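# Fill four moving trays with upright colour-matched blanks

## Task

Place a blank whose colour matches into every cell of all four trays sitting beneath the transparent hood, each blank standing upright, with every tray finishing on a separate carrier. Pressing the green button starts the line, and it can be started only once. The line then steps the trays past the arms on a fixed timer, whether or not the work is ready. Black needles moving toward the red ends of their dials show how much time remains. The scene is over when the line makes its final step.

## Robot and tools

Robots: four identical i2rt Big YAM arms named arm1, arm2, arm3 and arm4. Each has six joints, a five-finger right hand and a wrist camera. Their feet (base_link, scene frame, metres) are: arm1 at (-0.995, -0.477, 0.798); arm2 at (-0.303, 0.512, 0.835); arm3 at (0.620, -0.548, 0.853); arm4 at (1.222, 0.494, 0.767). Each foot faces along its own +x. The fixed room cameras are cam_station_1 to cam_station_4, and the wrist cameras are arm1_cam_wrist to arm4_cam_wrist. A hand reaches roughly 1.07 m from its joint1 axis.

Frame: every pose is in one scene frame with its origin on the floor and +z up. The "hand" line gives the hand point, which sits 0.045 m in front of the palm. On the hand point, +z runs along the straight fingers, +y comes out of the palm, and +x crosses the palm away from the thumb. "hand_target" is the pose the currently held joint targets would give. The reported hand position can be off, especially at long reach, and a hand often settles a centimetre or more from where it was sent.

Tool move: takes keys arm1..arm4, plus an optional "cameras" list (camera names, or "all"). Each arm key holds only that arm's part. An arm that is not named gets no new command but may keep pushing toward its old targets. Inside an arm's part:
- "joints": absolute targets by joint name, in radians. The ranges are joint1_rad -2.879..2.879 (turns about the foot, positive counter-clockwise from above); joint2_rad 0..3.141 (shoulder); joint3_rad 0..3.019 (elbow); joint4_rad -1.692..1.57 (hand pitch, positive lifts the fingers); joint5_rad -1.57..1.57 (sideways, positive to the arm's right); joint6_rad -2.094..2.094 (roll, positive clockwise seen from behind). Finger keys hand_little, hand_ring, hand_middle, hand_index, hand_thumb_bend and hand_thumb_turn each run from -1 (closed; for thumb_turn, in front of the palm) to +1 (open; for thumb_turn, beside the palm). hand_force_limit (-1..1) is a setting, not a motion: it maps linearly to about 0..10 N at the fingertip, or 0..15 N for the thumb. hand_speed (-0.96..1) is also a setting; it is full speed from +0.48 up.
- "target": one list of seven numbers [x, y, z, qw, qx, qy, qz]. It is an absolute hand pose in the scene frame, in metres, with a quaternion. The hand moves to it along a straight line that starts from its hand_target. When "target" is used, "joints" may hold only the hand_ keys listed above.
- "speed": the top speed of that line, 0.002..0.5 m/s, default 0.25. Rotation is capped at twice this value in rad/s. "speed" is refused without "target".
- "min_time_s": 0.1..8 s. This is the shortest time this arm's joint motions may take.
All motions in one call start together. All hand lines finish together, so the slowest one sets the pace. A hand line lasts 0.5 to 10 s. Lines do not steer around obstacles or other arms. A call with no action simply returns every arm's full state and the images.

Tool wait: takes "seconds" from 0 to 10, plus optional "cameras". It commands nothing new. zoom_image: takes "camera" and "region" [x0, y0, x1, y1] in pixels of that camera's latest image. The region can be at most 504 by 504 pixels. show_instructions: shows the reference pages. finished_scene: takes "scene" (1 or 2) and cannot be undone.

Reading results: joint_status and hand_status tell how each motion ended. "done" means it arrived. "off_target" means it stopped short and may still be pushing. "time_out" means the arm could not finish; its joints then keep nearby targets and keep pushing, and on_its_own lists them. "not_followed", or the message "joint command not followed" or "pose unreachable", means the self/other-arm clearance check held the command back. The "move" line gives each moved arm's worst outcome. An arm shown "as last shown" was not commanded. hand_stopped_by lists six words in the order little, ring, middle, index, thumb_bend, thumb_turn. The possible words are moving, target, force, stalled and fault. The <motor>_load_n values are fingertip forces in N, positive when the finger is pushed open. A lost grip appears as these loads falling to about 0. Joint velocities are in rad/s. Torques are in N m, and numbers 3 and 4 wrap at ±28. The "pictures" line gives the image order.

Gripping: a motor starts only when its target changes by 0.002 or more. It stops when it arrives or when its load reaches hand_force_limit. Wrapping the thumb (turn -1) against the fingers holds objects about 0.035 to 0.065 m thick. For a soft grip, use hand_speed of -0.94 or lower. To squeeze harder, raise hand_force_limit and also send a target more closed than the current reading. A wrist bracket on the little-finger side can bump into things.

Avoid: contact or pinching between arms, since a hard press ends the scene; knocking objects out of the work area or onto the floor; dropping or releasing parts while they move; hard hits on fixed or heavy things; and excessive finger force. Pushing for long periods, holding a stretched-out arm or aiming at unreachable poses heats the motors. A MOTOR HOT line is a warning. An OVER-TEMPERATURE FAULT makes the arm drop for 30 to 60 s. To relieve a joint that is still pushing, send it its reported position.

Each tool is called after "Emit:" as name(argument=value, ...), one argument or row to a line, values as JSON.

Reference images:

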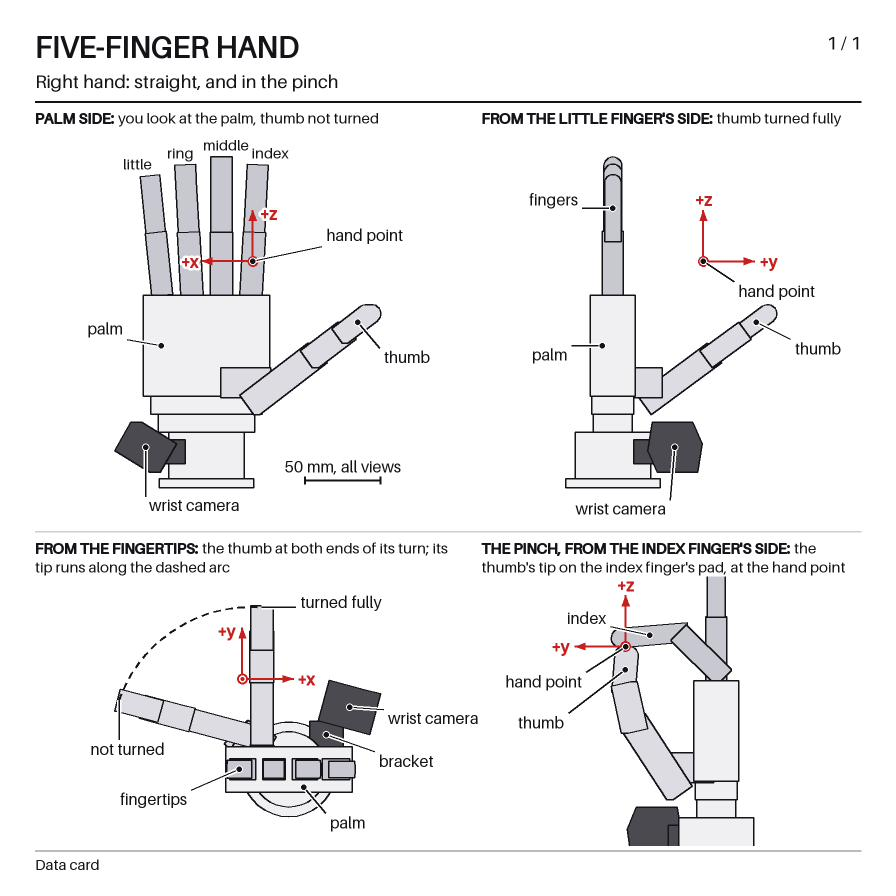

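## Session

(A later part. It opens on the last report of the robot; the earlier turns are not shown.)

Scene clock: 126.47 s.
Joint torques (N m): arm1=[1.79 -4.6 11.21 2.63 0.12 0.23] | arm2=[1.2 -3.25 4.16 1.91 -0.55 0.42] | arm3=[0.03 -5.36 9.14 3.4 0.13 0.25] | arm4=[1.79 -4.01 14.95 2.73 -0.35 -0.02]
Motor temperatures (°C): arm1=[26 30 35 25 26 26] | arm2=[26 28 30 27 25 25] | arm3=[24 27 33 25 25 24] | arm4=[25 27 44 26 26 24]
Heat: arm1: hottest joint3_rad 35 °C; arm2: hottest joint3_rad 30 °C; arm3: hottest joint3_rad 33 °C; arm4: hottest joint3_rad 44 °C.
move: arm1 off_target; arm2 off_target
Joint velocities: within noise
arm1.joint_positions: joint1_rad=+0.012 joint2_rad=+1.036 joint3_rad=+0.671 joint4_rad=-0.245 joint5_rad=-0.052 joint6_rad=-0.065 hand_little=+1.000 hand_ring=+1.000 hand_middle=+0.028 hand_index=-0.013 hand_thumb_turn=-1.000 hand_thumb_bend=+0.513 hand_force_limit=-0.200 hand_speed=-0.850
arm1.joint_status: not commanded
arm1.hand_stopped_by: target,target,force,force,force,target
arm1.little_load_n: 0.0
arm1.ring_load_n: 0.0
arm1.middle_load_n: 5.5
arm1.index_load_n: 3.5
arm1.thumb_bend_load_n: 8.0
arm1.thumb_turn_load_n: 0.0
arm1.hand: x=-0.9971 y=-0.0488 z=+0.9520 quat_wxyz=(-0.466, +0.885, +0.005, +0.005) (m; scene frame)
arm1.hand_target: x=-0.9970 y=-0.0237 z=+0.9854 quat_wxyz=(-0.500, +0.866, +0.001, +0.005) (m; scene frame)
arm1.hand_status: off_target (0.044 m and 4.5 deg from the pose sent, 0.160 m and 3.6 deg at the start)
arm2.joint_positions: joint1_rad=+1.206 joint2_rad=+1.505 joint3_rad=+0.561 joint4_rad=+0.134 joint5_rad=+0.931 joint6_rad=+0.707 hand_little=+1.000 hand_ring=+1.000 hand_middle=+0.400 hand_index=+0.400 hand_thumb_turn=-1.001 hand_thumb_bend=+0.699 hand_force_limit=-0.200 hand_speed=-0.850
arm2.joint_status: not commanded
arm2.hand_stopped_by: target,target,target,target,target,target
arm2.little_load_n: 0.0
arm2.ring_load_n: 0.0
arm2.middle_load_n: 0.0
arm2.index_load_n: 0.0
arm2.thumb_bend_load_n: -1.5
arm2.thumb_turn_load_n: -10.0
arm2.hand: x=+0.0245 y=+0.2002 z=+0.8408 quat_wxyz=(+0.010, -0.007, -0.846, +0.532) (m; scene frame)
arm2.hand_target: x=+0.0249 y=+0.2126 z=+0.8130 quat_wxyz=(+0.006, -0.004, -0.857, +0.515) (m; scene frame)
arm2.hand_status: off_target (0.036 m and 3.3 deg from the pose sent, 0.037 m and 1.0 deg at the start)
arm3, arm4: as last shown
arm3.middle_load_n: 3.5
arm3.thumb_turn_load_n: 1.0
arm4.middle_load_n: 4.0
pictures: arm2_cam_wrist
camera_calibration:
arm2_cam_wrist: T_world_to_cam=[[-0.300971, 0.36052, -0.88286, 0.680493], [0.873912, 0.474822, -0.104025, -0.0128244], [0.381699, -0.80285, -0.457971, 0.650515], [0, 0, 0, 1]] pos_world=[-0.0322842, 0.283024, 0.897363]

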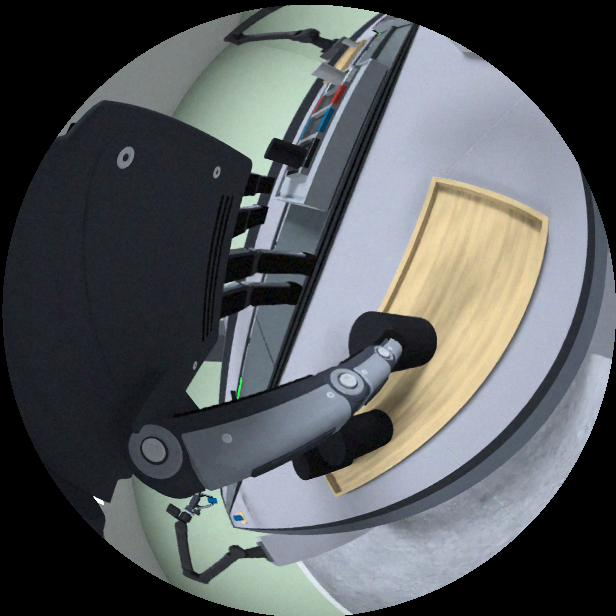

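Emit:
move(
  arm2={"target": [0.028, 0.218, 0.875, 0, 0, -0.8599, 0.5105], "speed": 0.12},
)

Emit:
move(
  arm2={"target": [0.028, 0.217, 0.85, 0, 0, -0.8599, 0.5105], "speed": 0.12},
  cameras=["arm2_cam_wrist"],
)

Emit:
zoom_image(
  camera="arm2_cam_wrist",
  region=[300, 280, 460, 440],
)

Scene clock: 128.63 s.
Joint torques (N m): arm1=[1.73 -4.72 11.22 2.63 0.12 0.22] | arm2=[0.73 -8.35 9.28 0.36 0.21 0.04] | arm3=[0.03 -5.42 9.14 3.38 0.13 0.25] | arm4=[0.79 -3.78 14.99 2.76 -0.32 -0.01]
Motor temperatures (°C): arm1=[26 30 35 25 26 26] | arm2=[26 28 30 27 25 25] | arm3=[24 27 33 25 25 24] | arm4=[25 27 44 26 26 24]
Heat: arm1: hottest joint3_rad 35 °C; arm2: hottest joint3_rad 30 °C; arm3: hottest joint3_rad 33 °C; arm4: hottest joint3_rad 44 °C.
move: arm2 off_target
Joint velocities: within noise
arm1: as last shown
arm1.joint_positions: joint1_rad=+0.012 joint2_rad=+1.036 joint3_rad=+0.671 joint4_rad=-0.245 joint5_rad=-0.052 joint6_rad=-0.064 hand_little=+1.000 hand_ring=+1.000 hand_middle=+0.028 hand_index=-0.013 hand_thumb_turn=-1.000 hand_thumb_bend=+0.513 hand_force_limit=-0.200 hand_speed=-0.850
arm1.hand: x=-0.9972 y=-0.0488 z=+0.9521 quat_wxyz=(-0.466, +0.885, +0.005, +0.005) (m; scene frame)
arm1.hand_target: x=-0.9971 y=-0.0237 z=+0.9856 quat_wxyz=(-0.500, +0.866, +0.001, +0.005) (m; scene frame)
arm2.joint_positions: joint1_rad=+1.221 joint2_rad=+1.380 joint3_rad=+0.560 joint4_rad=-0.069 joint5_rad=+0.885 joint6_rad=+0.747 hand_little=+1.000 hand_ring=+1.000 hand_middle=+0.400 hand_index=+0.400 hand_thumb_turn=-1.000 hand_thumb_bend=+0.700 hand_force_limit=-0.200 hand_speed=-0.850
arm2.joint_status: not commanded
arm2.hand_stopped_by: target,target,target,target,target,target
arm2.little_load_n: 0.0
arm2.ring_load_n: 0.0
arm2.middle_load_n: 0.0
arm2.index_load_n: 0.0
arm2.thumb_bend_load_n: 0.0
arm2.thumb_turn_load_n: 0.5
arm2.hand: x=+0.0145 y=+0.2226 z=+0.8596 quat_wxyz=(+0.011, +0.009, -0.864, +0.504) (m; scene frame)
arm2.hand_target: x=+0.0298 y=+0.2202 z=+0.8727 quat_wxyz=(-0.004, +0.004, -0.862, +0.507) (m; scene frame)
arm2.hand_status: off_target (0.021 m and 1.9 deg from the pose sent, 0.039 m and 3.3 deg at the start)
arm3.joint_positions: joint1_rad=-0.153 joint2_rad=+1.240 joint3_rad=+0.650 joint4_rad=-0.002 joint5_rad=-0.030 joint6_rad=-0.046 hand_little=+1.000 hand_ring=+1.000 hand_middle=-0.015 hand_index=+0.027 hand_thumb_turn=-1.000 hand_thumb_bend=+0.497 hand_force_limit=-0.200 hand_speed=-0.850
arm3.joint_status: not commanded
arm3.hand_stopped_by: target,target,force,force,force,target
arm3.little_load_n: 0.0
arm3.ring_load_n: 0.0
arm3.middle_load_n: 3.5
arm3.index_load_n: 4.5
arm3.thumb_bend_load_n: 8.0
arm3.thumb_turn_load_n: 0.5
arm3.hand: x=+0.6069 y=-0.0802 z=+0.9570 quat_wxyz=(-0.477, +0.879, +0.009, +0.012) (m; scene frame)
arm3.hand_target: x=+0.6027 y=-0.0629 z=+0.9748 quat_wxyz=(-0.499, +0.867, +0.004, +0.006) (m; scene frame)
arm3.hand_status: not commanded
arm4.joint_positions: joint1_rad=-0.239 joint2_rad=+0.877 joint3_rad=+0.627 joint4_rad=-0.382 joint5_rad=-0.116 joint6_rad=-0.065 hand_little=+1.000 hand_ring=+1.000 hand_middle=+0.029 hand_index=+0.013 hand_thumb_turn=-1.000 hand_thumb_bend=+0.505 hand_force_limit=-0.200 hand_speed=-0.850
arm4.joint_status: not commanded
arm4.hand_stopped_by: target,target,force,force,force,target
arm4.little_load_n: 0.0
arm4.ring_load_n: 0.0
arm4.middle_load_n: 4.5
arm4.index_load_n: 4.5
arm4.thumb_bend_load_n: 7.5
arm4.thumb_turn_load_n: 0.0
arm4.hand: x=+1.2188 y=+0.1121 z=+0.9315 quat_wxyz=(-0.007, -0.005, -0.891, +0.454) (m; scene frame)
arm4.hand_target: x=+1.2127 y=+0.0842 z=+0.9799 quat_wxyz=(+0.001, +0.002, -0.866, +0.500) (m; scene frame)
arm4.hand_status: not commanded
pictures: none

Scene clock: 129.77 s.
Joint torques (N m): arm1=[1.79 -4.66 11.21 2.63 0.12 0.22] | arm2=[0.44 -7.3 6.93 1.91 0.65 0] | arm3=[0.03 -5.36 9.14 3.38 0.13 0.25] | arm4=[1.03 -4.89 15.06 2.63 -0.33 0]
Motor temperatures (°C): arm1=[26 30 36 26 26 26] | arm2=[26 28 30 27 25 25] | arm3=[24 27 33 25 25 24] | arm4=[25 27 44 26 26 24]
Heat: arm1: hottest joint3_rad 36 °C; arm2: hottest joint3_rad 30 °C; arm3: hottest joint3_rad 33 °C; arm4: hottest joint3_rad 44 °C.
move: arm2 done
Joint velocities: within noise
arm1, arm3, arm4: as last shown
arm2.joint_positions: joint1_rad=+1.221 joint2_rad=+1.432 joint3_rad=+0.560 joint4_rad=-0.017 joint5_rad=+0.885 joint6_rad=+0.749 hand_little=+1.000 hand_ring=+1.000 hand_middle=+0.400 hand_index=+0.400 hand_thumb_turn=-1.000 hand_thumb_bend=+0.700 hand_force_limit=-0.200 hand_speed=-0.850
arm2.joint_status: not commanded
arm2.hand_stopped_by: target,target,target,target,target,target
arm2.little_load_n: 0.0
arm2.ring_load_n: 0.0
arm2.middle_load_n: 0.5
arm2.index_load_n: 0.5
arm2.thumb_bend_load_n: 0.0
arm2.thumb_turn_load_n: 0.0
arm2.hand: x=+0.0189 y=+0.2202 z=+0.8461 quat_wxyz=(+0.011, +0.008, -0.864, +0.504) (m; scene frame)
arm2.hand_target: x=+0.0278 y=+0.2172 z=+0.8501 quat_wxyz=(+0.000, +0.000, -0.860, +0.510) (m; scene frame)
arm2.hand_status: done (0.010 m and 1.8 deg from the pose sent, 0.017 m and 1.9 deg at the start)
arm3.thumb_bend_load_n: 8.5
arm4.middle_load_n: 4.0
arm4.thumb_turn_load_n: 0.5
pictures: arm2_cam_wrist
camera_calibration:
arm2_cam_wrist: T_world_to_cam=[[-0.324805, 0.41087, -0.851873, 0.639457], [0.859925, 0.503269, -0.0851421, -0.0387708], [0.393739, -0.760202, -0.516782, 0.711278], [0, 0, 0, 1]] pos_world=[-0.0390187, 0.297493, 0.90901]

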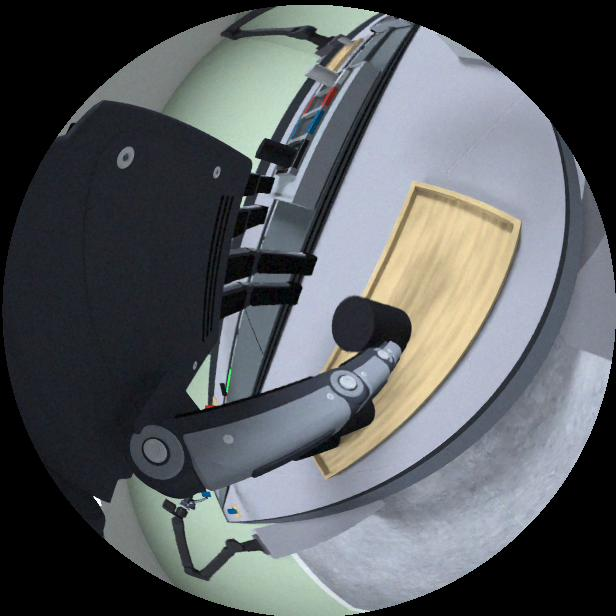

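Scaled by 3.150 from the camera's 616x616 image, which has a finer 880x880 frame.

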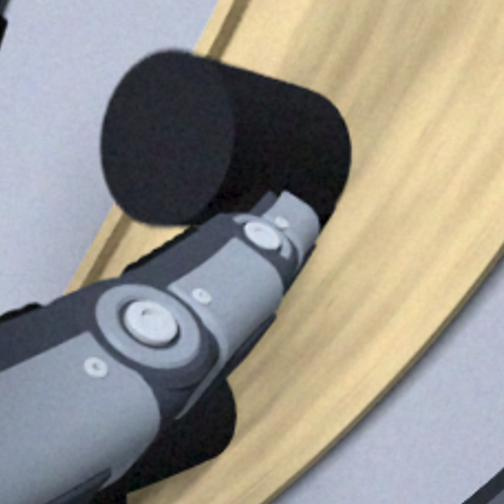

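Emit:
move(
  arm2={"target": [0.031, 0.214, 0.8085, 0, 0, -0.8599, 0.5105], "speed": 0.1},
  cameras=["arm2_cam_wrist"],
)

Emit:
zoom_image(
  camera="arm2_cam_wrist",
  region=[240, 280, 400, 440],
)

Scene clock: 131.83 s.
Joint torques (N m): arm1=[1.79 -4.72 11.21 2.62 0.12 0.23] | arm2=[0.21 -8.47 4.3 1.92 0.58 -0.05] | arm3=[0.03 -5.36 9.14 3.4 0.13 0.25] | arm4=[0.73 -4.66 15.02 2.59 -0.38 0.01]
Motor temperatures (°C): arm1=[26 30 36 26 26 26] | arm2=[26 28 30 27 25 25] | arm3=[24 27 33 25 25 24] | arm4=[25 27 44 26 26 24]
Heat: arm1: hottest joint3_rad 36 °C; arm2: hottest joint3_rad 30 °C; arm3: hottest joint3_rad 33 °C; arm4: hottest joint3_rad 44 °C.
move: arm2 done
Joint velocities: within noise
arm1, arm3, arm4: as last shown
arm2.joint_positions: joint1_rad=+1.221 joint2_rad=+1.571 joint3_rad=+0.561 joint4_rad=+0.143 joint5_rad=+0.885 joint6_rad=+0.749 hand_little=+1.000 hand_ring=+1.000 hand_middle=+0.400 hand_index=+0.400 hand_thumb_turn=-1.000 hand_thumb_bend=+0.700 hand_force_limit=-0.200 hand_speed=-0.850
arm2.joint_status: not commanded
arm2.hand_stopped_by: target,target,target,target,target,target
arm2.little_load_n: 0.0
arm2.ring_load_n: 0.0
arm2.middle_load_n: 0.0
arm2.index_load_n: 0.0
arm2.thumb_bend_load_n: 0.0
arm2.thumb_turn_load_n: 0.0
arm2.hand: x=+0.0318 y=+0.2132 z=+0.8120 quat_wxyz=(+0.003, +0.003, -0.861, +0.508) (m; scene frame)
arm2.hand_target: x=+0.0310 y=+0.2139 z=+0.8090 quat_wxyz=(+0.000, +0.000, -0.860, +0.510) (m; scene frame)
arm2.hand_status: done (0.004 m and 0.6 deg from the pose sent, 0.040 m and 1.8 deg at the start)
arm3.middle_load_n: 4.0
arm3.thumb_bend_load_n: 8.0
arm4.middle_load_n: 4.5
pictures: arm2_cam_wrist
camera_calibration:
arm2_cam_wrist: T_world_to_cam=[[-0.308562, 0.402318, -0.861934, 0.626929], [0.861371, 0.502591, -0.0737701, -0.0583848], [0.403521, -0.765208, -0.501625, 0.671661], [0, 0, 0, 1]] pos_world=[-0.0272921, 0.291079, 0.872986]

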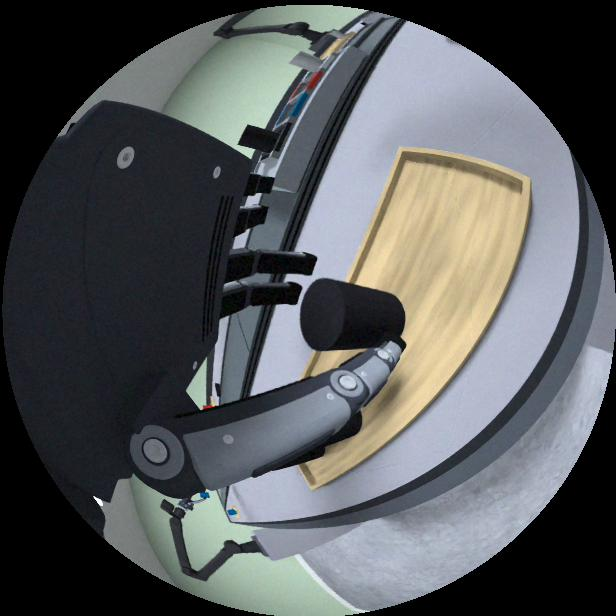

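Scaled by 3.150 from the camera's 616x616 image, which has a finer 880x880 frame.

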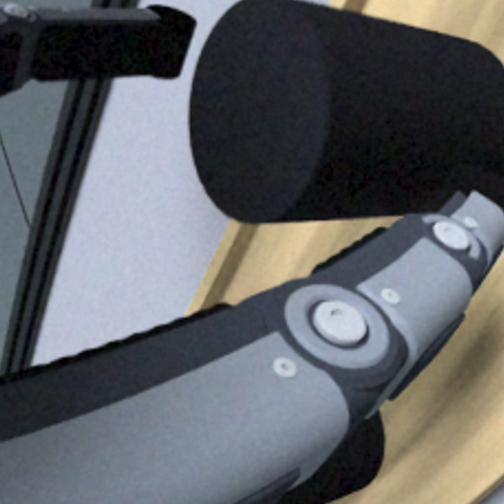

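Emit:
move(
  arm2={"target": [0.0195, 0.214, 0.8085, 0, 0, -0.8599, 0.5105], "speed": 0.08},
  cameras=["arm2_cam_wrist"],
)

Emit:
zoom_image(
  camera="arm2_cam_wrist",
  region=[240, 270, 400, 430],
)

Scene clock: 133.40 s.
Joint torques (N m): arm1=[1.79 -4.66 11.22 2.62 0.12 0.22] | arm2=[-0.56 -9.82 4.1 1.91 0.22 -0.2] | arm3=[-0.03 -5.42 9.16 3.4 0.13 0.25] | arm4=[1.14 -4.48 14.94 2.67 -0.32 -0.03]
Motor temperatures (°C): arm1=[26 30 36 26 26 26] | arm2=[26 28 30 27 25 25] | arm3=[24 27 33 25 25 24] | arm4=[25 27 44 26 26 24]
Heat: arm1: hottest joint3_rad 36 °C; arm2: hottest joint3_rad 30 °C; arm3: hottest joint3_rad 33 °C; arm4: hottest joint3_rad 44 °C.
move: arm2 done
Joint velocities: within noise
arm1, arm3, arm4: as last shown
arm1.middle_load_n: 5.0
arm2.joint_positions: joint1_rad=+1.221 joint2_rad=+1.571 joint3_rad=+0.529 joint4_rad=+0.169 joint5_rad=+0.885 joint6_rad=+0.749 hand_little=+1.000 hand_ring=+1.000 hand_middle=+0.400 hand_index=+0.400 hand_thumb_turn=-1.000 hand_thumb_bend=+0.700 hand_force_limit=-0.200 hand_speed=-0.850
arm2.joint_status: not commanded
arm2.hand_stopped_by: target,target,target,target,target,target
arm2.little_load_n: 0.0
arm2.ring_load_n: 0.0
arm2.middle_load_n: 0.0
arm2.index_load_n: 0.0
arm2.thumb_bend_load_n: 0.0
arm2.thumb_turn_load_n: 0.0
arm2.hand: x=+0.0213 y=+0.2187 z=+0.8050 quat_wxyz=(+0.005, +0.005, -0.862, +0.507) (m; scene frame)
arm2.hand_target: x=+0.0211 y=+0.2166 z=+0.8083 quat_wxyz=(-0.002, +0.001, -0.860, +0.510) (m; scene frame)
arm2.hand_status: done (0.006 m and 0.9 deg from the pose sent, 0.013 m and 0.6 deg at the start)
arm3.middle_load_n: 3.5
arm3.index_load_n: 4.0
arm4.ring_load_n: -0.5
arm4.middle_load_n: 4.0
arm4.thumb_bend_load_n: 7.0
pictures: arm2_cam_wrist
camera_calibration:
arm2_cam_wrist: T_world_to_cam=[[-0.313244, 0.404747, -0.859103, 0.6127], [0.86097, 0.502787, -0.0770483, -0.0499695], [0.40076, -0.763797, -0.50597, 0.679824], [0, 0, 0, 1]] pos_world=[-0.0374998, 0.296383, 0.866493]

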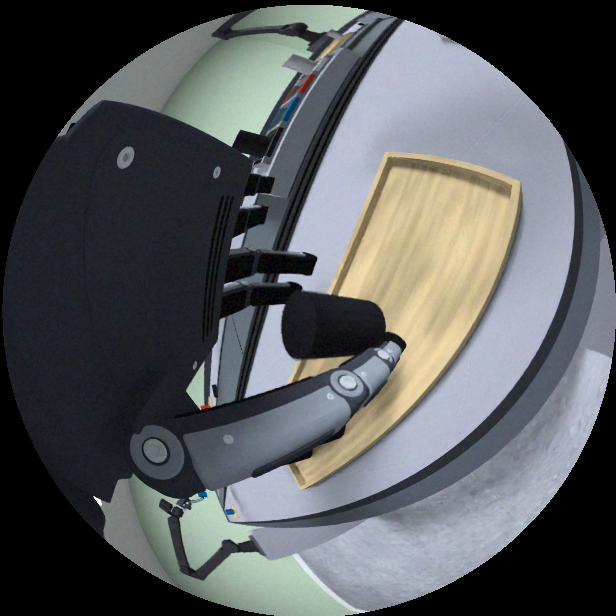

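Scaled by 3.150 from the camera's 616x616 image, which has a finer 880x880 frame.

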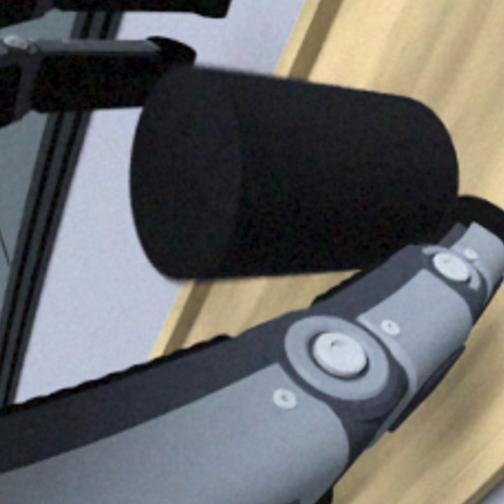

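Emit:
move(
  arm2={"joints": {"hand_index": -0.1, "hand_middle": -0.1, "hand_thumb_bend": 0.2}},
  cameras=["arm2_cam_wrist"],
)

Scene clock: 136.07 s.
Joint torques (N m): arm1=[1.79 -4.72 11.22 2.63 0.12 0.23] | arm2=[-0.56 -9.82 4.1 1.76 0.22 -0.2] | arm3=[0.03 -5.42 9.16 3.38 0.13 0.25] | arm4=[1.38 -4.6 14.99 2.85 -0.34 -0.02]
Motor temperatures (°C): arm1=[26 30 36 26 26 26] | arm2=[26 28 30 27 25 25] | arm3=[24 27 33 25 25 24] | arm4=[25 27 44 26 26 24]
Heat: arm1: hottest joint3_rad 36 °C; arm2: hottest joint3_rad 30 °C; arm3: hottest joint3_rad 33 °C; arm4: hottest joint3_rad 44 °C.
move: arm2 off_target
Joint velocities: within noise
arm1, arm3, arm4: as last shown
arm1.middle_load_n: 5.5
arm2.joint_positions: joint1_rad=+1.218 joint2_rad=+1.570 joint3_rad=+0.529 joint4_rad=+0.172 joint5_rad=+0.885 joint6_rad=+0.756 hand_little=+1.000 hand_ring=+1.000 hand_middle=-0.041 hand_index=+0.014 hand_thumb_turn=-1.000 hand_thumb_bend=+0.504 hand_force_limit=-0.200 hand_speed=-0.850
arm2.joint_status: hand_middle off_target (ended at -0.041, target -0.100); hand_index off_target (ended at +0.014, target -0.100); hand_thumb_bend off_target (ended at +0.504, target +0.200)
arm2.hand_stopped_by: target,target,force,force,force,target
arm2.little_load_n: 0.0
arm2.ring_load_n: 0.0
arm2.middle_load_n: 5.0
arm2.index_load_n: 2.5
arm2.thumb_bend_load_n: 8.0
arm2.thumb_turn_load_n: 1.5
arm2.hand: x=+0.0216 y=+0.2172 z=+0.8062 quat_wxyz=(+0.002, -0.001, -0.862, +0.508) (m; scene frame)
arm2.hand_target: x=+0.0210 y=+0.2153 z=+0.8093 quat_wxyz=(-0.004, -0.004, -0.860, +0.511) (m; scene frame)
arm2.hand_status: not commanded
arm3.index_load_n: 4.5
arm4.ring_load_n: 0.0
arm4.middle_load_n: 4.5
arm4.thumb_bend_load_n: 7.5
pictures: arm2_cam_wrist
camera_calibration:
arm2_cam_wrist: T_world_to_cam=[[-0.301218, 0.404885, -0.863328, 0.617576], [0.865123, 0.496812, -0.0688479, -0.0548159], [0.401037, -0.767623, -0.499924, 0.675072], [0, 0, 0, 1]] pos_world=[-0.0372813, 0.295387, 0.866881]

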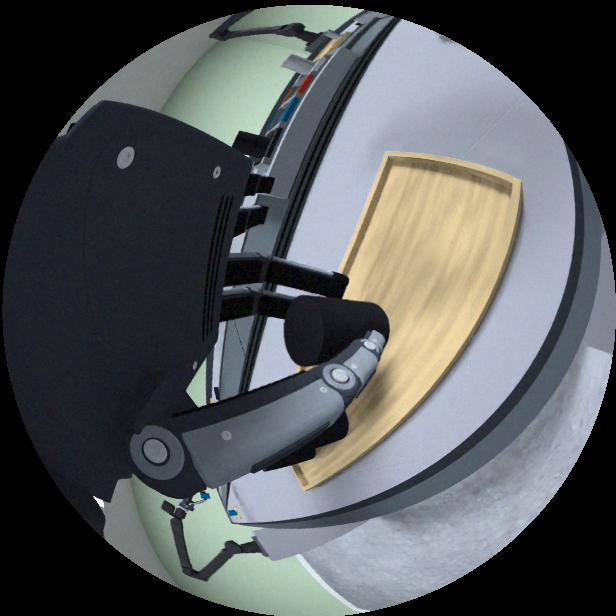

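Emit:
move(
  arm2={"target": [0.02, 0.21, 0.945, 0, 0, -0.866, 0.5], "speed": 0.15},
)

Emit:
move(
  arm2={"target": [-0.05, 0.08, 0.975, 0, 0, -0.866, 0.5], "speed": 0.2},
)

Emit:
move(
  arm2={"target": [-0.105, 0.015, 0.98, 0, 0, -0.866, 0.5], "speed": 0.2},
  cameras=["arm2_cam_wrist", "cam_station_2", "arm3_cam_wrist", "cam_station_3"],
)

Scene clock: 138.43 s.
Joint torques (N m): arm1=[1.79 -4.66 11.21 2.63 0.12 0.22] | arm2=[-0.62 -7.36 12.98 0.43 0.29 -0.07] | arm3=[-0.03 -5.42 9.14 3.4 0.13 0.25] | arm4=[1.38 -5.66 14.89 2.58 -0.36 -0.03]
Motor temperatures (°C): arm1=[26 30 36 26 26 26] | arm2=[26 28 30 27 25 25] | arm3=[24 27 33 25 25 24] | arm4=[25 27 44 26 26 24]
Heat: arm1: hottest joint3_rad 36 °C; arm2: hottest joint3_rad 30 °C; arm3: hottest joint3_rad 33 °C; arm4: hottest joint3_rad 44 °C.
move: arm2 off_target
Joint velocities: within noise
arm1, arm3, arm4: as last shown
arm1.thumb_turn_load_n: 0.5
arm2.joint_positions: joint1_rad=+1.202 joint2_rad=+1.218 joint3_rad=+0.632 joint4_rad=-0.322 joint5_rad=+0.851 joint6_rad=+0.715 hand_little=+1.000 hand_ring=+1.000 hand_middle=-0.041 hand_index=+0.014 hand_thumb_turn=-1.000 hand_thumb_bend=+0.504 hand_force_limit=-0.200 hand_speed=-0.850
arm2.joint_status: not commanded
arm2.hand_stopped_by: target,target,force,force,force,target
arm2.little_load_n: 0.0
arm2.ring_load_n: 0.0
arm2.middle_load_n: 4.5
arm2.index_load_n: 2.0
arm2.thumb_bend_load_n: 8.5
arm2.thumb_turn_load_n: 1.5
arm2.hand: x=+0.0055 y=+0.2253 z=+0.9154 quat_wxyz=(+0.021, +0.025, -0.872, +0.489) (m; scene frame)
arm2.hand_target: x=+0.0229 y=+0.2130 z=+0.9434 quat_wxyz=(+0.000, +0.009, -0.866, +0.500) (m; scene frame)
arm2.hand_status: off_target (0.036 m and 4.0 deg from the pose sent, 0.139 m and 1.1 deg at the start)
arm3.little_load_n: -0.5
arm3.middle_load_n: 4.0
arm4.thumb_bend_load_n: 7.0
pictures: none

Scene clock: 140.07 s.
Joint torques (N m): arm1=[1.73 -4.66 11.22 2.63 0.12 0.22] | arm2=[-0.32 -7.47 14 2.41 0.06 -0.23] | arm3=[0.03 -5.42 9.14 3.4 0.13 0.25] | arm4=[0.79 -4.54 15.08 2.76 -0.4 0.02]
Motor temperatures (°C): arm1=[26 30 36 26 26 26] | arm2=[26 28 30 27 25 25] | arm3=[24 27 33 25 25 24] | arm4=[25 27 45 26 26 24]
Heat: arm1: hottest joint3_rad 36 °C; arm2: hottest joint3_rad 30 °C; arm3: hottest joint3_rad 33 °C; arm4: hottest joint3_rad 45 °C.
move: arm2 off_target
Joint velocities: within noise
arm1, arm3, arm4: as last shown
arm1.thumb_turn_load_n: 0.0
arm2.joint_positions: joint1_rad=+0.764 joint2_rad=+1.238 joint3_rad=+0.704 joint4_rad=-0.184 joint5_rad=+0.538 joint6_rad=+0.387 hand_little=+1.000 hand_ring=+1.000 hand_middle=-0.041 hand_index=+0.014 hand_thumb_turn=-1.000 hand_thumb_bend=+0.504 hand_force_limit=-0.200 hand_speed=-0.850
arm2.joint_status: not commanded
arm2.hand_stopped_by: target,target,force,force,force,target
arm2.little_load_n: 0.0
arm2.ring_load_n: 0.0
arm2.middle_load_n: 4.5
arm2.index_load_n: 2.5
arm2.thumb_bend_load_n: 8.0
arm2.thumb_turn_load_n: 1.5
arm2.hand: x=-0.0716 y=+0.1053 z=+0.9377 quat_wxyz=(+0.024, +0.003, -0.885, +0.466) (m; scene frame)
arm2.hand_target: x=-0.0545 y=+0.0804 z=+0.9743 quat_wxyz=(+0.001, -0.007, -0.867, +0.498) (m; scene frame)
arm2.hand_status: off_target (0.050 m and 5.3 deg from the pose sent, 0.167 m and 4.0 deg at the start)
arm3.little_load_n: 0.0
arm3.middle_load_n: 3.5
arm4.middle_load_n: 4.0
arm4.thumb_bend_load_n: 7.5
pictures: none

Scene clock: 141.30 s.
Joint torques (N m): arm1=[1.79 -4.66 11.22 2.63 0.12 0.23] | arm2=[-0.21 -8.53 14.24 2.59 -0.05 -0.21] | arm3=[0.03 -5.42 9.14 3.38 0.13 0.25] | arm4=[1.32 -4.66 14.83 2.63 -0.33 0.01]
Motor temperatures (°C): arm1=[26 30 36 26 26 26] | arm2=[26 28 30 27 25 25] | arm3=[24 27 33 25 25 24] | arm4=[25 27 45 26 26 24]
Heat: arm1: hottest joint3_rad 36 °C; arm2: hottest joint3_rad 30 °C; arm3: hottest joint3_rad 33 °C; arm4: hottest joint3_rad 45 °C.
move: arm2 off_target
Joint velocities: within noise
arm1.joint_positions: joint1_rad=+0.012 joint2_rad=+1.036 joint3_rad=+0.671 joint4_rad=-0.245 joint5_rad=-0.052 joint6_rad=-0.064 hand_little=+1.000 hand_ring=+1.000 hand_middle=+0.028 hand_index=-0.013 hand_thumb_turn=-1.000 hand_thumb_bend=+0.513 hand_force_limit=-0.200 hand_speed=-0.850
arm1.joint_status: not commanded
arm1.hand_stopped_by: target,target,force,force,force,target
arm1.little_load_n: 0.0
arm1.ring_load_n: 0.0
arm1.middle_load_n: 5.5
arm1.index_load_n: 3.5
arm1.thumb_bend_load_n: 8.0
arm1.thumb_turn_load_n: 0.0
arm1.hand: x=-0.9972 y=-0.0488 z=+0.9521 quat_wxyz=(-0.466, +0.885, +0.005, +0.005) (m; scene frame)
arm1.hand_target: x=-0.9971 y=-0.0237 z=+0.9856 quat_wxyz=(-0.500, +0.866, +0.001, +0.005) (m; scene frame)
arm1.hand_status: not commanded
arm2.joint_positions: joint1_rad=+0.560 joint2_rad=+1.303 joint3_rad=+0.761 joint4_rad=-0.116 joint5_rad=+0.360 joint6_rad=+0.248 hand_little=+1.000 hand_ring=+1.000 hand_middle=-0.041 hand_index=+0.014 hand_thumb_turn=-1.000 hand_thumb_bend=+0.504 hand_force_limit=-0.200 hand_speed=-0.850
arm2.joint_status: not commanded
arm2.hand_stopped_by: target,target,force,force,force,target
arm2.little_load_n: 0.0
arm2.ring_load_n: 0.0
arm2.middle_load_n: 4.5
arm2.index_load_n: 2.5
arm2.thumb_bend_load_n: 8.5
arm2.thumb_turn_load_n: 1.0
arm2.hand: x=-0.1179 y=+0.0477 z=+0.9415 quat_wxyz=(+0.015, +0.005, -0.887, +0.462) (m; scene frame)
arm2.hand_target: x=-0.1046 y=+0.0192 z=+0.9801 quat_wxyz=(-0.002, +0.000, -0.866, +0.499) (m; scene frame)
arm2.hand_status: off_target (0.052 m and 5.3 deg from the pose sent, 0.105 m and 5.3 deg at the start)
arm3, arm4: as last shown
arm3.middle_load_n: 4.0
arm3.index_load_n: 4.0
arm3.thumb_turn_load_n: 1.0
arm4.thumb_bend_load_n: 7.0
pictures: arm2_cam_wrist, arm3_cam_wrist, cam_station_2, cam_station_3
camera_calibration:
arm2_cam_wrist: T_world_to_cam=[[-0.323349, 0.493527, -0.807389, 0.701437], [0.864736, 0.500606, -0.0403135, 0.132266], [0.384288, -0.711214, -0.588641, 0.74749], [0, 0, 0, 1]] pos_world=[-0.174818, 0.119234, 1.01167]
arm3_cam_wrist: T_world_to_cam=[[0.309846, -0.535566, -0.785598, 0.517374], [-0.75414, -0.641623, 0.139975, 0.252798], [-0.579024, 0.54908, -0.602696, 1.08902], [0, 0, 0, 1]] pos_world=[0.66091, -0.158673, 1.02741]

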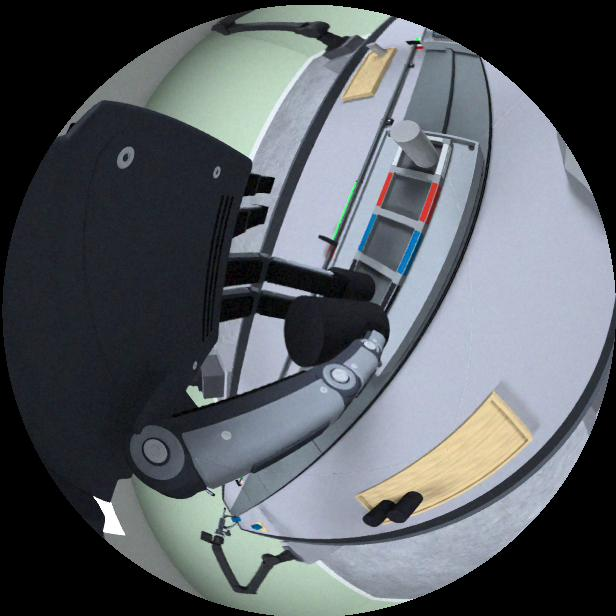

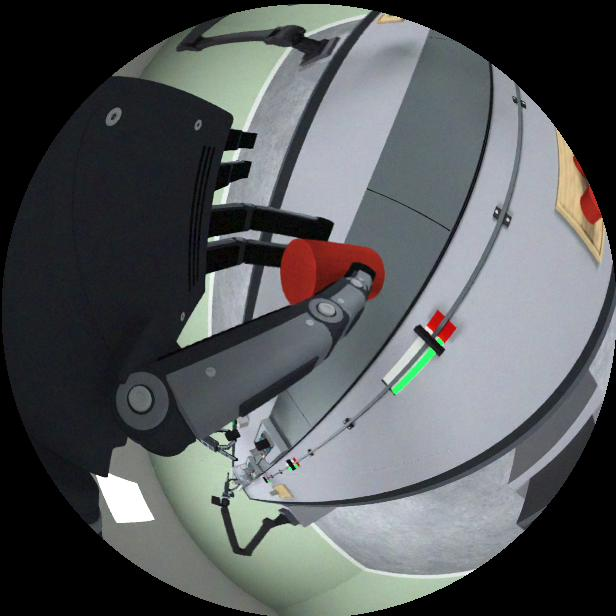

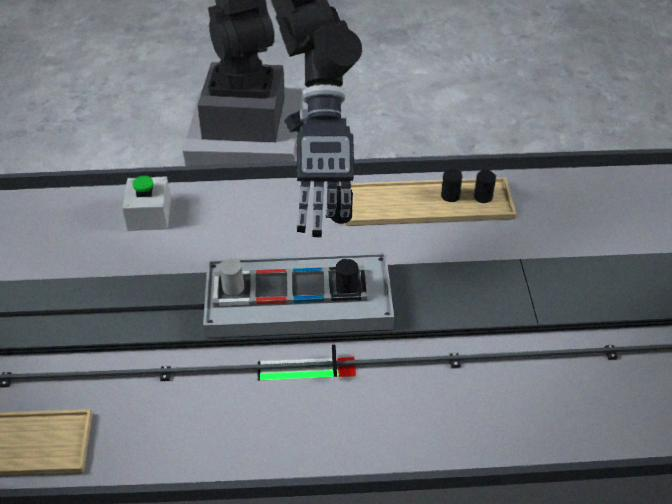

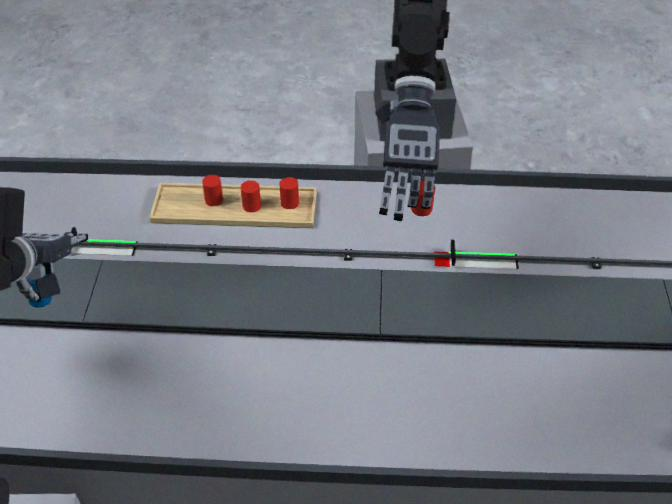

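Emit:
move(
  arm3={"target": [0.43, -0.03, 0.98, 0.5, -0.866, 0, 0], "speed": 0.12},
)

Emit:
wait(
  seconds=6.5,
  cameras=["arm1_cam_wrist", "arm2_cam_wrist", "arm3_cam_wrist", "cam_station_1", "cam_station_2", "cam_station_3"],
)

Scene clock: 144.03 s.
Joint torques (N m): arm1=[1.79 -4.66 11.22 2.63 0.12 0.23] | arm2=[-0.15 -8.53 14.27 2.61 -0.05 -0.2] | arm3=[-0.26 -7.18 11.32 1.66 0.36 0.25] | arm4=[1.61 -4.89 15.15 2.76 -0.36 0.01]
Motor temperatures (°C): arm1=[26 30 36 26 26 26] | arm2=[26 28 31 27 25 25] | arm3=[24 27 33 25 25 24] | arm4=[25 27 45 26 26 24]
Heat: arm1: hottest joint3_rad 36 °C; arm2: hottest joint3_rad 31 °C; arm3: hottest joint3_rad 33 °C; arm4: hottest joint3_rad 45 °C.
move: arm3 off_target
Joint velocities: within noise
arm1, arm2: as last shown
arm3.joint_positions: joint1_rad=+0.275 joint2_rad=+1.394 joint3_rad=+0.782 joint4_rad=-0.002 joint5_rad=+0.318 joint6_rad=+0.184 hand_little=+1.000 hand_ring=+1.000 hand_middle=-0.015 hand_index=+0.027 hand_thumb_turn=-1.000 hand_thumb_bend=+0.497 hand_force_limit=-0.200 hand_speed=-0.850
arm3.joint_status: not commanded
arm3.hand_stopped_by: target,target,force,force,force,target
arm3.little_load_n: 0.0
arm3.ring_load_n: 0.0
arm3.middle_load_n: 3.5
arm3.index_load_n: 4.5
arm3.thumb_bend_load_n: 8.5
arm3.thumb_turn_load_n: 0.5
arm3.hand: x=+0.4430 y=-0.0533 z=+0.9541 quat_wxyz=(-0.482, +0.876, +0.016, +0.011) (m; scene frame)
arm3.hand_target: x=+0.4307 y=-0.0327 z=+0.9799 quat_wxyz=(-0.501, +0.866, +0.004, -0.001) (m; scene frame)
arm3.hand_status: off_target (0.037 m and 3.2 deg from the pose sent, 0.185 m and 3.5 deg at the start)
arm4.joint_positions: joint1_rad=-0.239 joint2_rad=+0.877 joint3_rad=+0.627 joint4_rad=-0.382 joint5_rad=-0.116 joint6_rad=-0.065 hand_little=+1.000 hand_ring=+1.000 hand_middle=+0.029 hand_index=+0.013 hand_thumb_turn=-1.000 hand_thumb_bend=+0.505 hand_force_limit=-0.200 hand_speed=-0.850
arm4.joint_status: not commanded
arm4.hand_stopped_by: target,target,force,force,force,target
arm4.little_load_n: 0.0
arm4.ring_load_n: 0.0
arm4.middle_load_n: 4.5
arm4.index_load_n: 5.0
arm4.thumb_bend_load_n: 7.0
arm4.thumb_turn_load_n: 0.5
arm4.hand: x=+1.2188 y=+0.1121 z=+0.9315 quat_wxyz=(-0.007, -0.005, -0.891, +0.454) (m; scene frame)
arm4.hand_target: x=+1.2127 y=+0.0842 z=+0.9799 quat_wxyz=(+0.001, +0.002, -0.866, +0.500) (m; scene frame)
arm4.hand_status: not commanded
pictures: none

Scene clock: 150.53 s.
Joint torques (N m): arm1=[1.79 -4.66 11.22 2.62 0.12 0.22] | arm2=[-0.15 -8.53 14.28 2.61 -0.05 -0.2] | arm3=[-0.26 -7.18 11.3 1.66 0.36 0.25] | arm4=[0.91 -4.19 15.1 2.77 -0.35 -0.01]
Motor temperatures (°C): arm1=[26 30 37 26 26 26] | arm2=[26 28 31 27 25 25] | arm3=[24 27 34 25 25 24] | arm4=[25 27 45 26 26 24]
Heat: arm1: hottest joint3_rad 37 °C; arm2: hottest joint3_rad 31 °C; arm3: hottest joint3_rad 34 °C; arm4: hottest joint3_rad 45 °C.
Joint velocities: within noise
arm1.joint_positions: joint1_rad=+0.012 joint2_rad=+1.036 joint3_rad=+0.671 joint4_rad=-0.245 joint5_rad=-0.052 joint6_rad=-0.064 hand_little=+1.000 hand_ring=+1.000 hand_middle=+0.028 hand_index=-0.013 hand_thumb_turn=-1.000 hand_thumb_bend=+0.513 hand_force_limit=-0.200 hand_speed=-0.850
arm1.joint_status: not commanded
arm1.hand_stopped_by: target,target,force,force,force,target
arm1.little_load_n: -0.5
arm1.ring_load_n: 0.0
arm1.middle_load_n: 5.0
arm1.index_load_n: 3.5
arm1.thumb_bend_load_n: 8.0
arm1.thumb_turn_load_n: 0.0
arm1.hand: x=-0.9972 y=-0.0488 z=+0.9521 quat_wxyz=(-0.466, +0.885, +0.005, +0.005) (m; scene frame)
arm1.hand_target: x=-0.9971 y=-0.0237 z=+0.9856 quat_wxyz=(-0.500, +0.866, +0.001, +0.005) (m; scene frame)
arm1.hand_status: not commanded
arm2.joint_positions: joint1_rad=+0.560 joint2_rad=+1.303 joint3_rad=+0.761 joint4_rad=-0.116 joint5_rad=+0.360 joint6_rad=+0.248 hand_little=+1.000 hand_ring=+1.000 hand_middle=-0.041 hand_index=+0.014 hand_thumb_turn=-1.000 hand_thumb_bend=+0.504 hand_force_limit=-0.200 hand_speed=-0.850
arm2.joint_status: not commanded
arm2.hand_stopped_by: target,target,force,force,force,target
arm2.little_load_n: 0.0
arm2.ring_load_n: 0.0
arm2.middle_load_n: 4.5
arm2.index_load_n: 2.5
arm2.thumb_bend_load_n: 8.5
arm2.thumb_turn_load_n: 1.5
arm2.hand: x=-0.1179 y=+0.0477 z=+0.9415 quat_wxyz=(+0.015, +0.005, -0.887, +0.462) (m; scene frame)
arm2.hand_target: x=-0.1046 y=+0.0192 z=+0.9801 quat_wxyz=(-0.002, +0.000, -0.866, +0.499) (m; scene frame)
arm2.hand_status: not commanded
arm3.joint_positions: joint1_rad=+0.275 joint2_rad=+1.394 joint3_rad=+0.782 joint4_rad=-0.002 joint5_rad=+0.318 joint6_rad=+0.184 hand_little=+1.000 hand_ring=+1.000 hand_middle=-0.015 hand_index=+0.027 hand_thumb_turn=-1.000 hand_thumb_bend=+0.497 hand_force_limit=-0.200 hand_speed=-0.850
arm3.joint_status: not commanded
arm3.hand_stopped_by: target,target,force,force,force,target
arm3.little_load_n: 0.0
arm3.ring_load_n: 0.0
arm3.middle_load_n: 3.5
arm3.index_load_n: 4.5
arm3.thumb_bend_load_n: 8.0
arm3.thumb_turn_load_n: 0.5
arm3.hand: x=+0.4430 y=-0.0533 z=+0.9541 quat_wxyz=(-0.482, +0.876, +0.016, +0.011) (m; scene frame)
arm3.hand_target: x=+0.4307 y=-0.0328 z=+0.9797 quat_wxyz=(-0.500, +0.866, +0.005, -0.001) (m; scene frame)
arm3.hand_status: off_target (0.037 m and 3.2 deg from the pose sent, 0.185 m and 3.5 deg at the start)
arm4.joint_positions: joint1_rad=-0.239 joint2_rad=+0.877 joint3_rad=+0.627 joint4_rad=-0.382 joint5_rad=-0.116 joint6_rad=-0.065 hand_little=+1.000 hand_ring=+1.000 hand_middle=+0.029 hand_index=+0.013 hand_thumb_turn=-1.000 hand_thumb_bend=+0.505 hand_force_limit=-0.200 hand_speed=-0.850
arm4.joint_status: not commanded
arm4.hand_stopped_by: target,target,force,force,force,target
arm4.little_load_n: 0.0
arm4.ring_load_n: 0.0
arm4.middle_load_n: 4.5
arm4.index_load_n: 4.5
arm4.thumb_bend_load_n: 7.5
arm4.thumb_turn_load_n: 0.5
arm4.hand: x=+1.2188 y=+0.1121 z=+0.9315 quat_wxyz=(-0.007, -0.005, -0.891, +0.454) (m; scene frame)
arm4.hand_target: x=+1.2127 y=+0.0842 z=+0.9799 quat_wxyz=(+0.001, +0.002, -0.866, +0.500) (m; scene frame)
arm4.hand_status: not commanded
wait: 6.50 s; at rest by 0.27 s
pictures: arm1_cam_wrist, arm2_cam_wrist, arm3_cam_wrist, cam_station_1, cam_station_2, cam_station_3
camera_calibration:
arm1_cam_wrist: T_world_to_cam=[[0.203116, -0.573183, -0.793855, 0.931608], [-0.910414, -0.408973, 0.0623492, -0.965238], [-0.360402, 0.710072, -0.604903, 0.366897], [0, 0, 0, 1]] pos_world=[-0.935761, -0.121298, 1.02168]
arm2_cam_wrist: T_world_to_cam=[[-0.323349, 0.493527, -0.807389, 0.701437], [0.864736, 0.500606, -0.0403135, 0.132266], [0.384288, -0.711214, -0.588641, 0.74749], [0, 0, 0, 1]] pos_world=[-0.174818, 0.119234, 1.01167]
arm3_cam_wrist: T_world_to_cam=[[0.321123, -0.521322, -0.790635, 0.580849], [-0.746711, -0.652873, 0.127203, 0.15518], [-0.582497, 0.549528, -0.598929, 0.975573], [0, 0, 0, 1]] pos_world=[0.497619, -0.131982, 1.0238]

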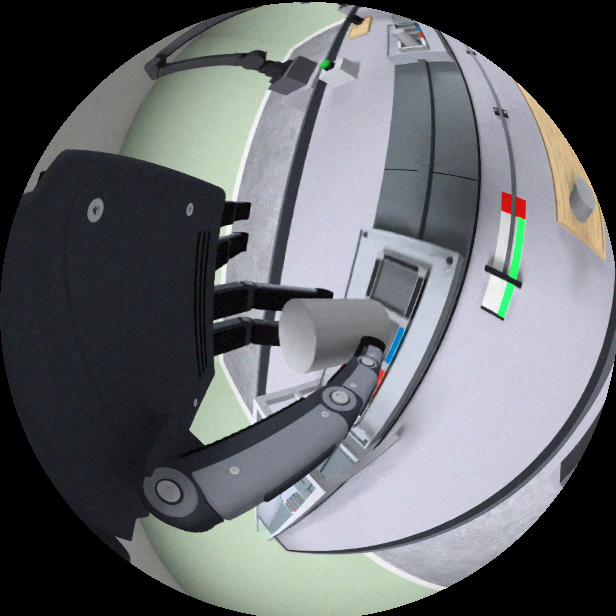

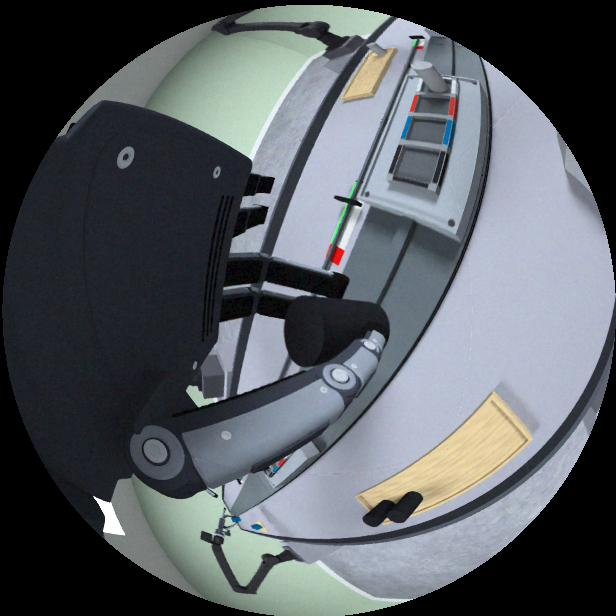

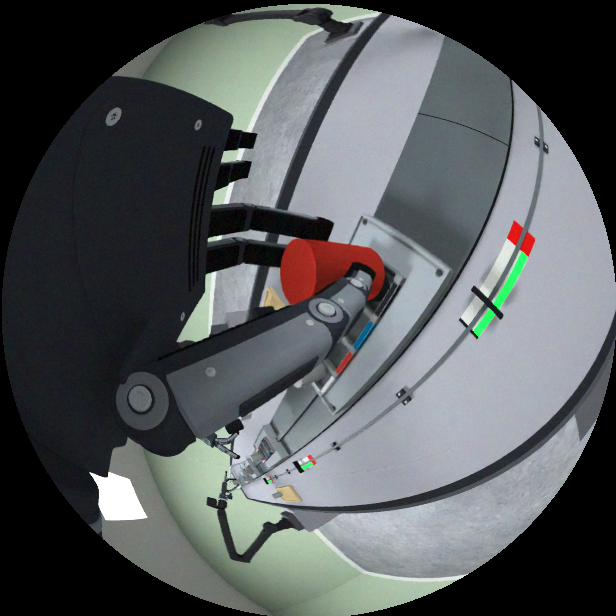

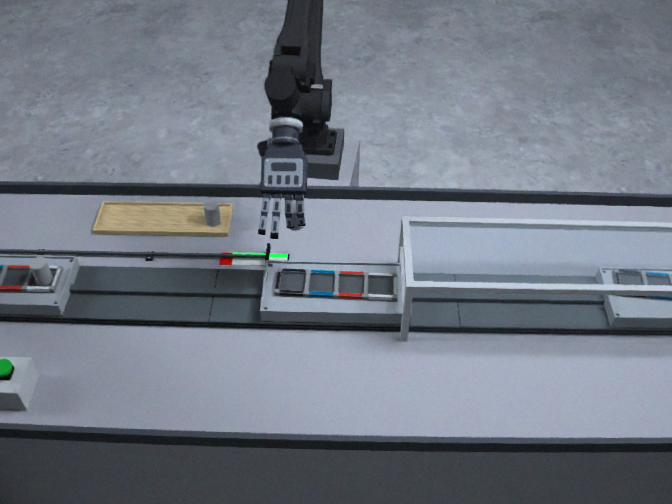

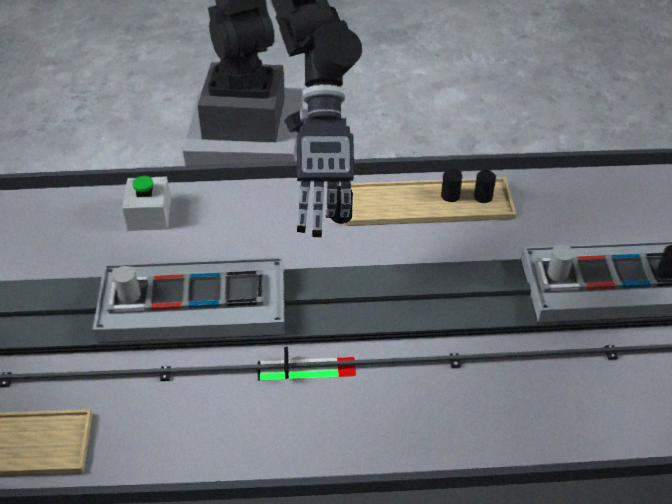

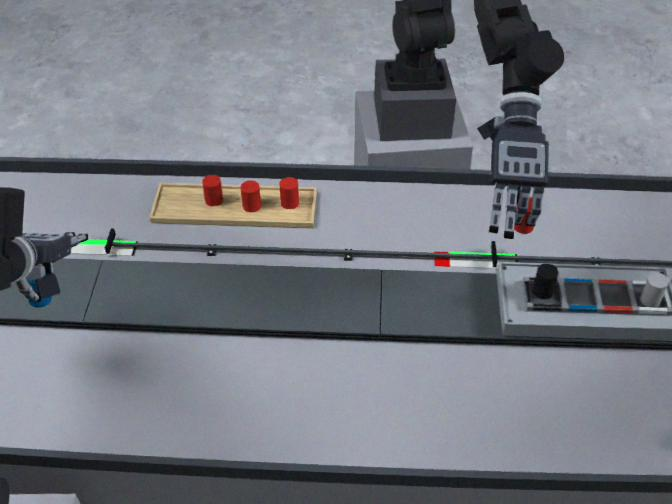

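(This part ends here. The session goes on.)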